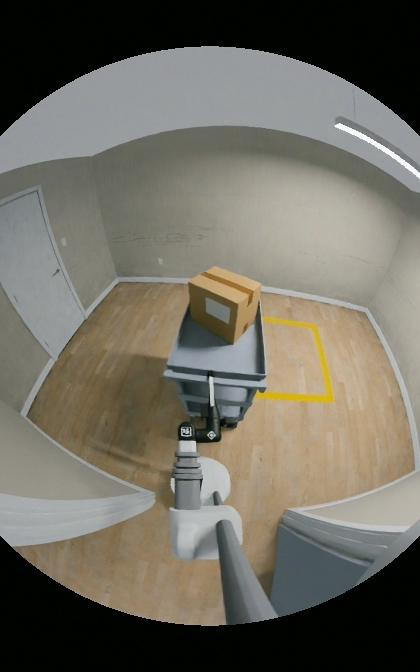

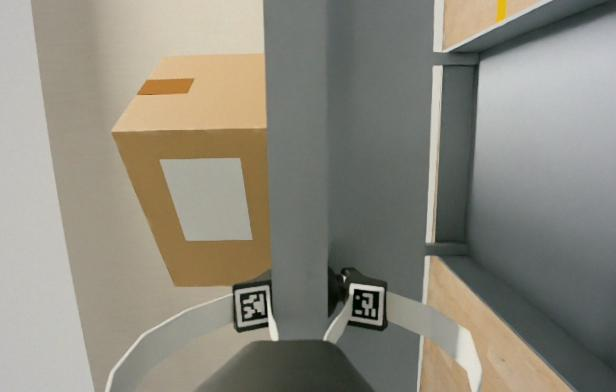

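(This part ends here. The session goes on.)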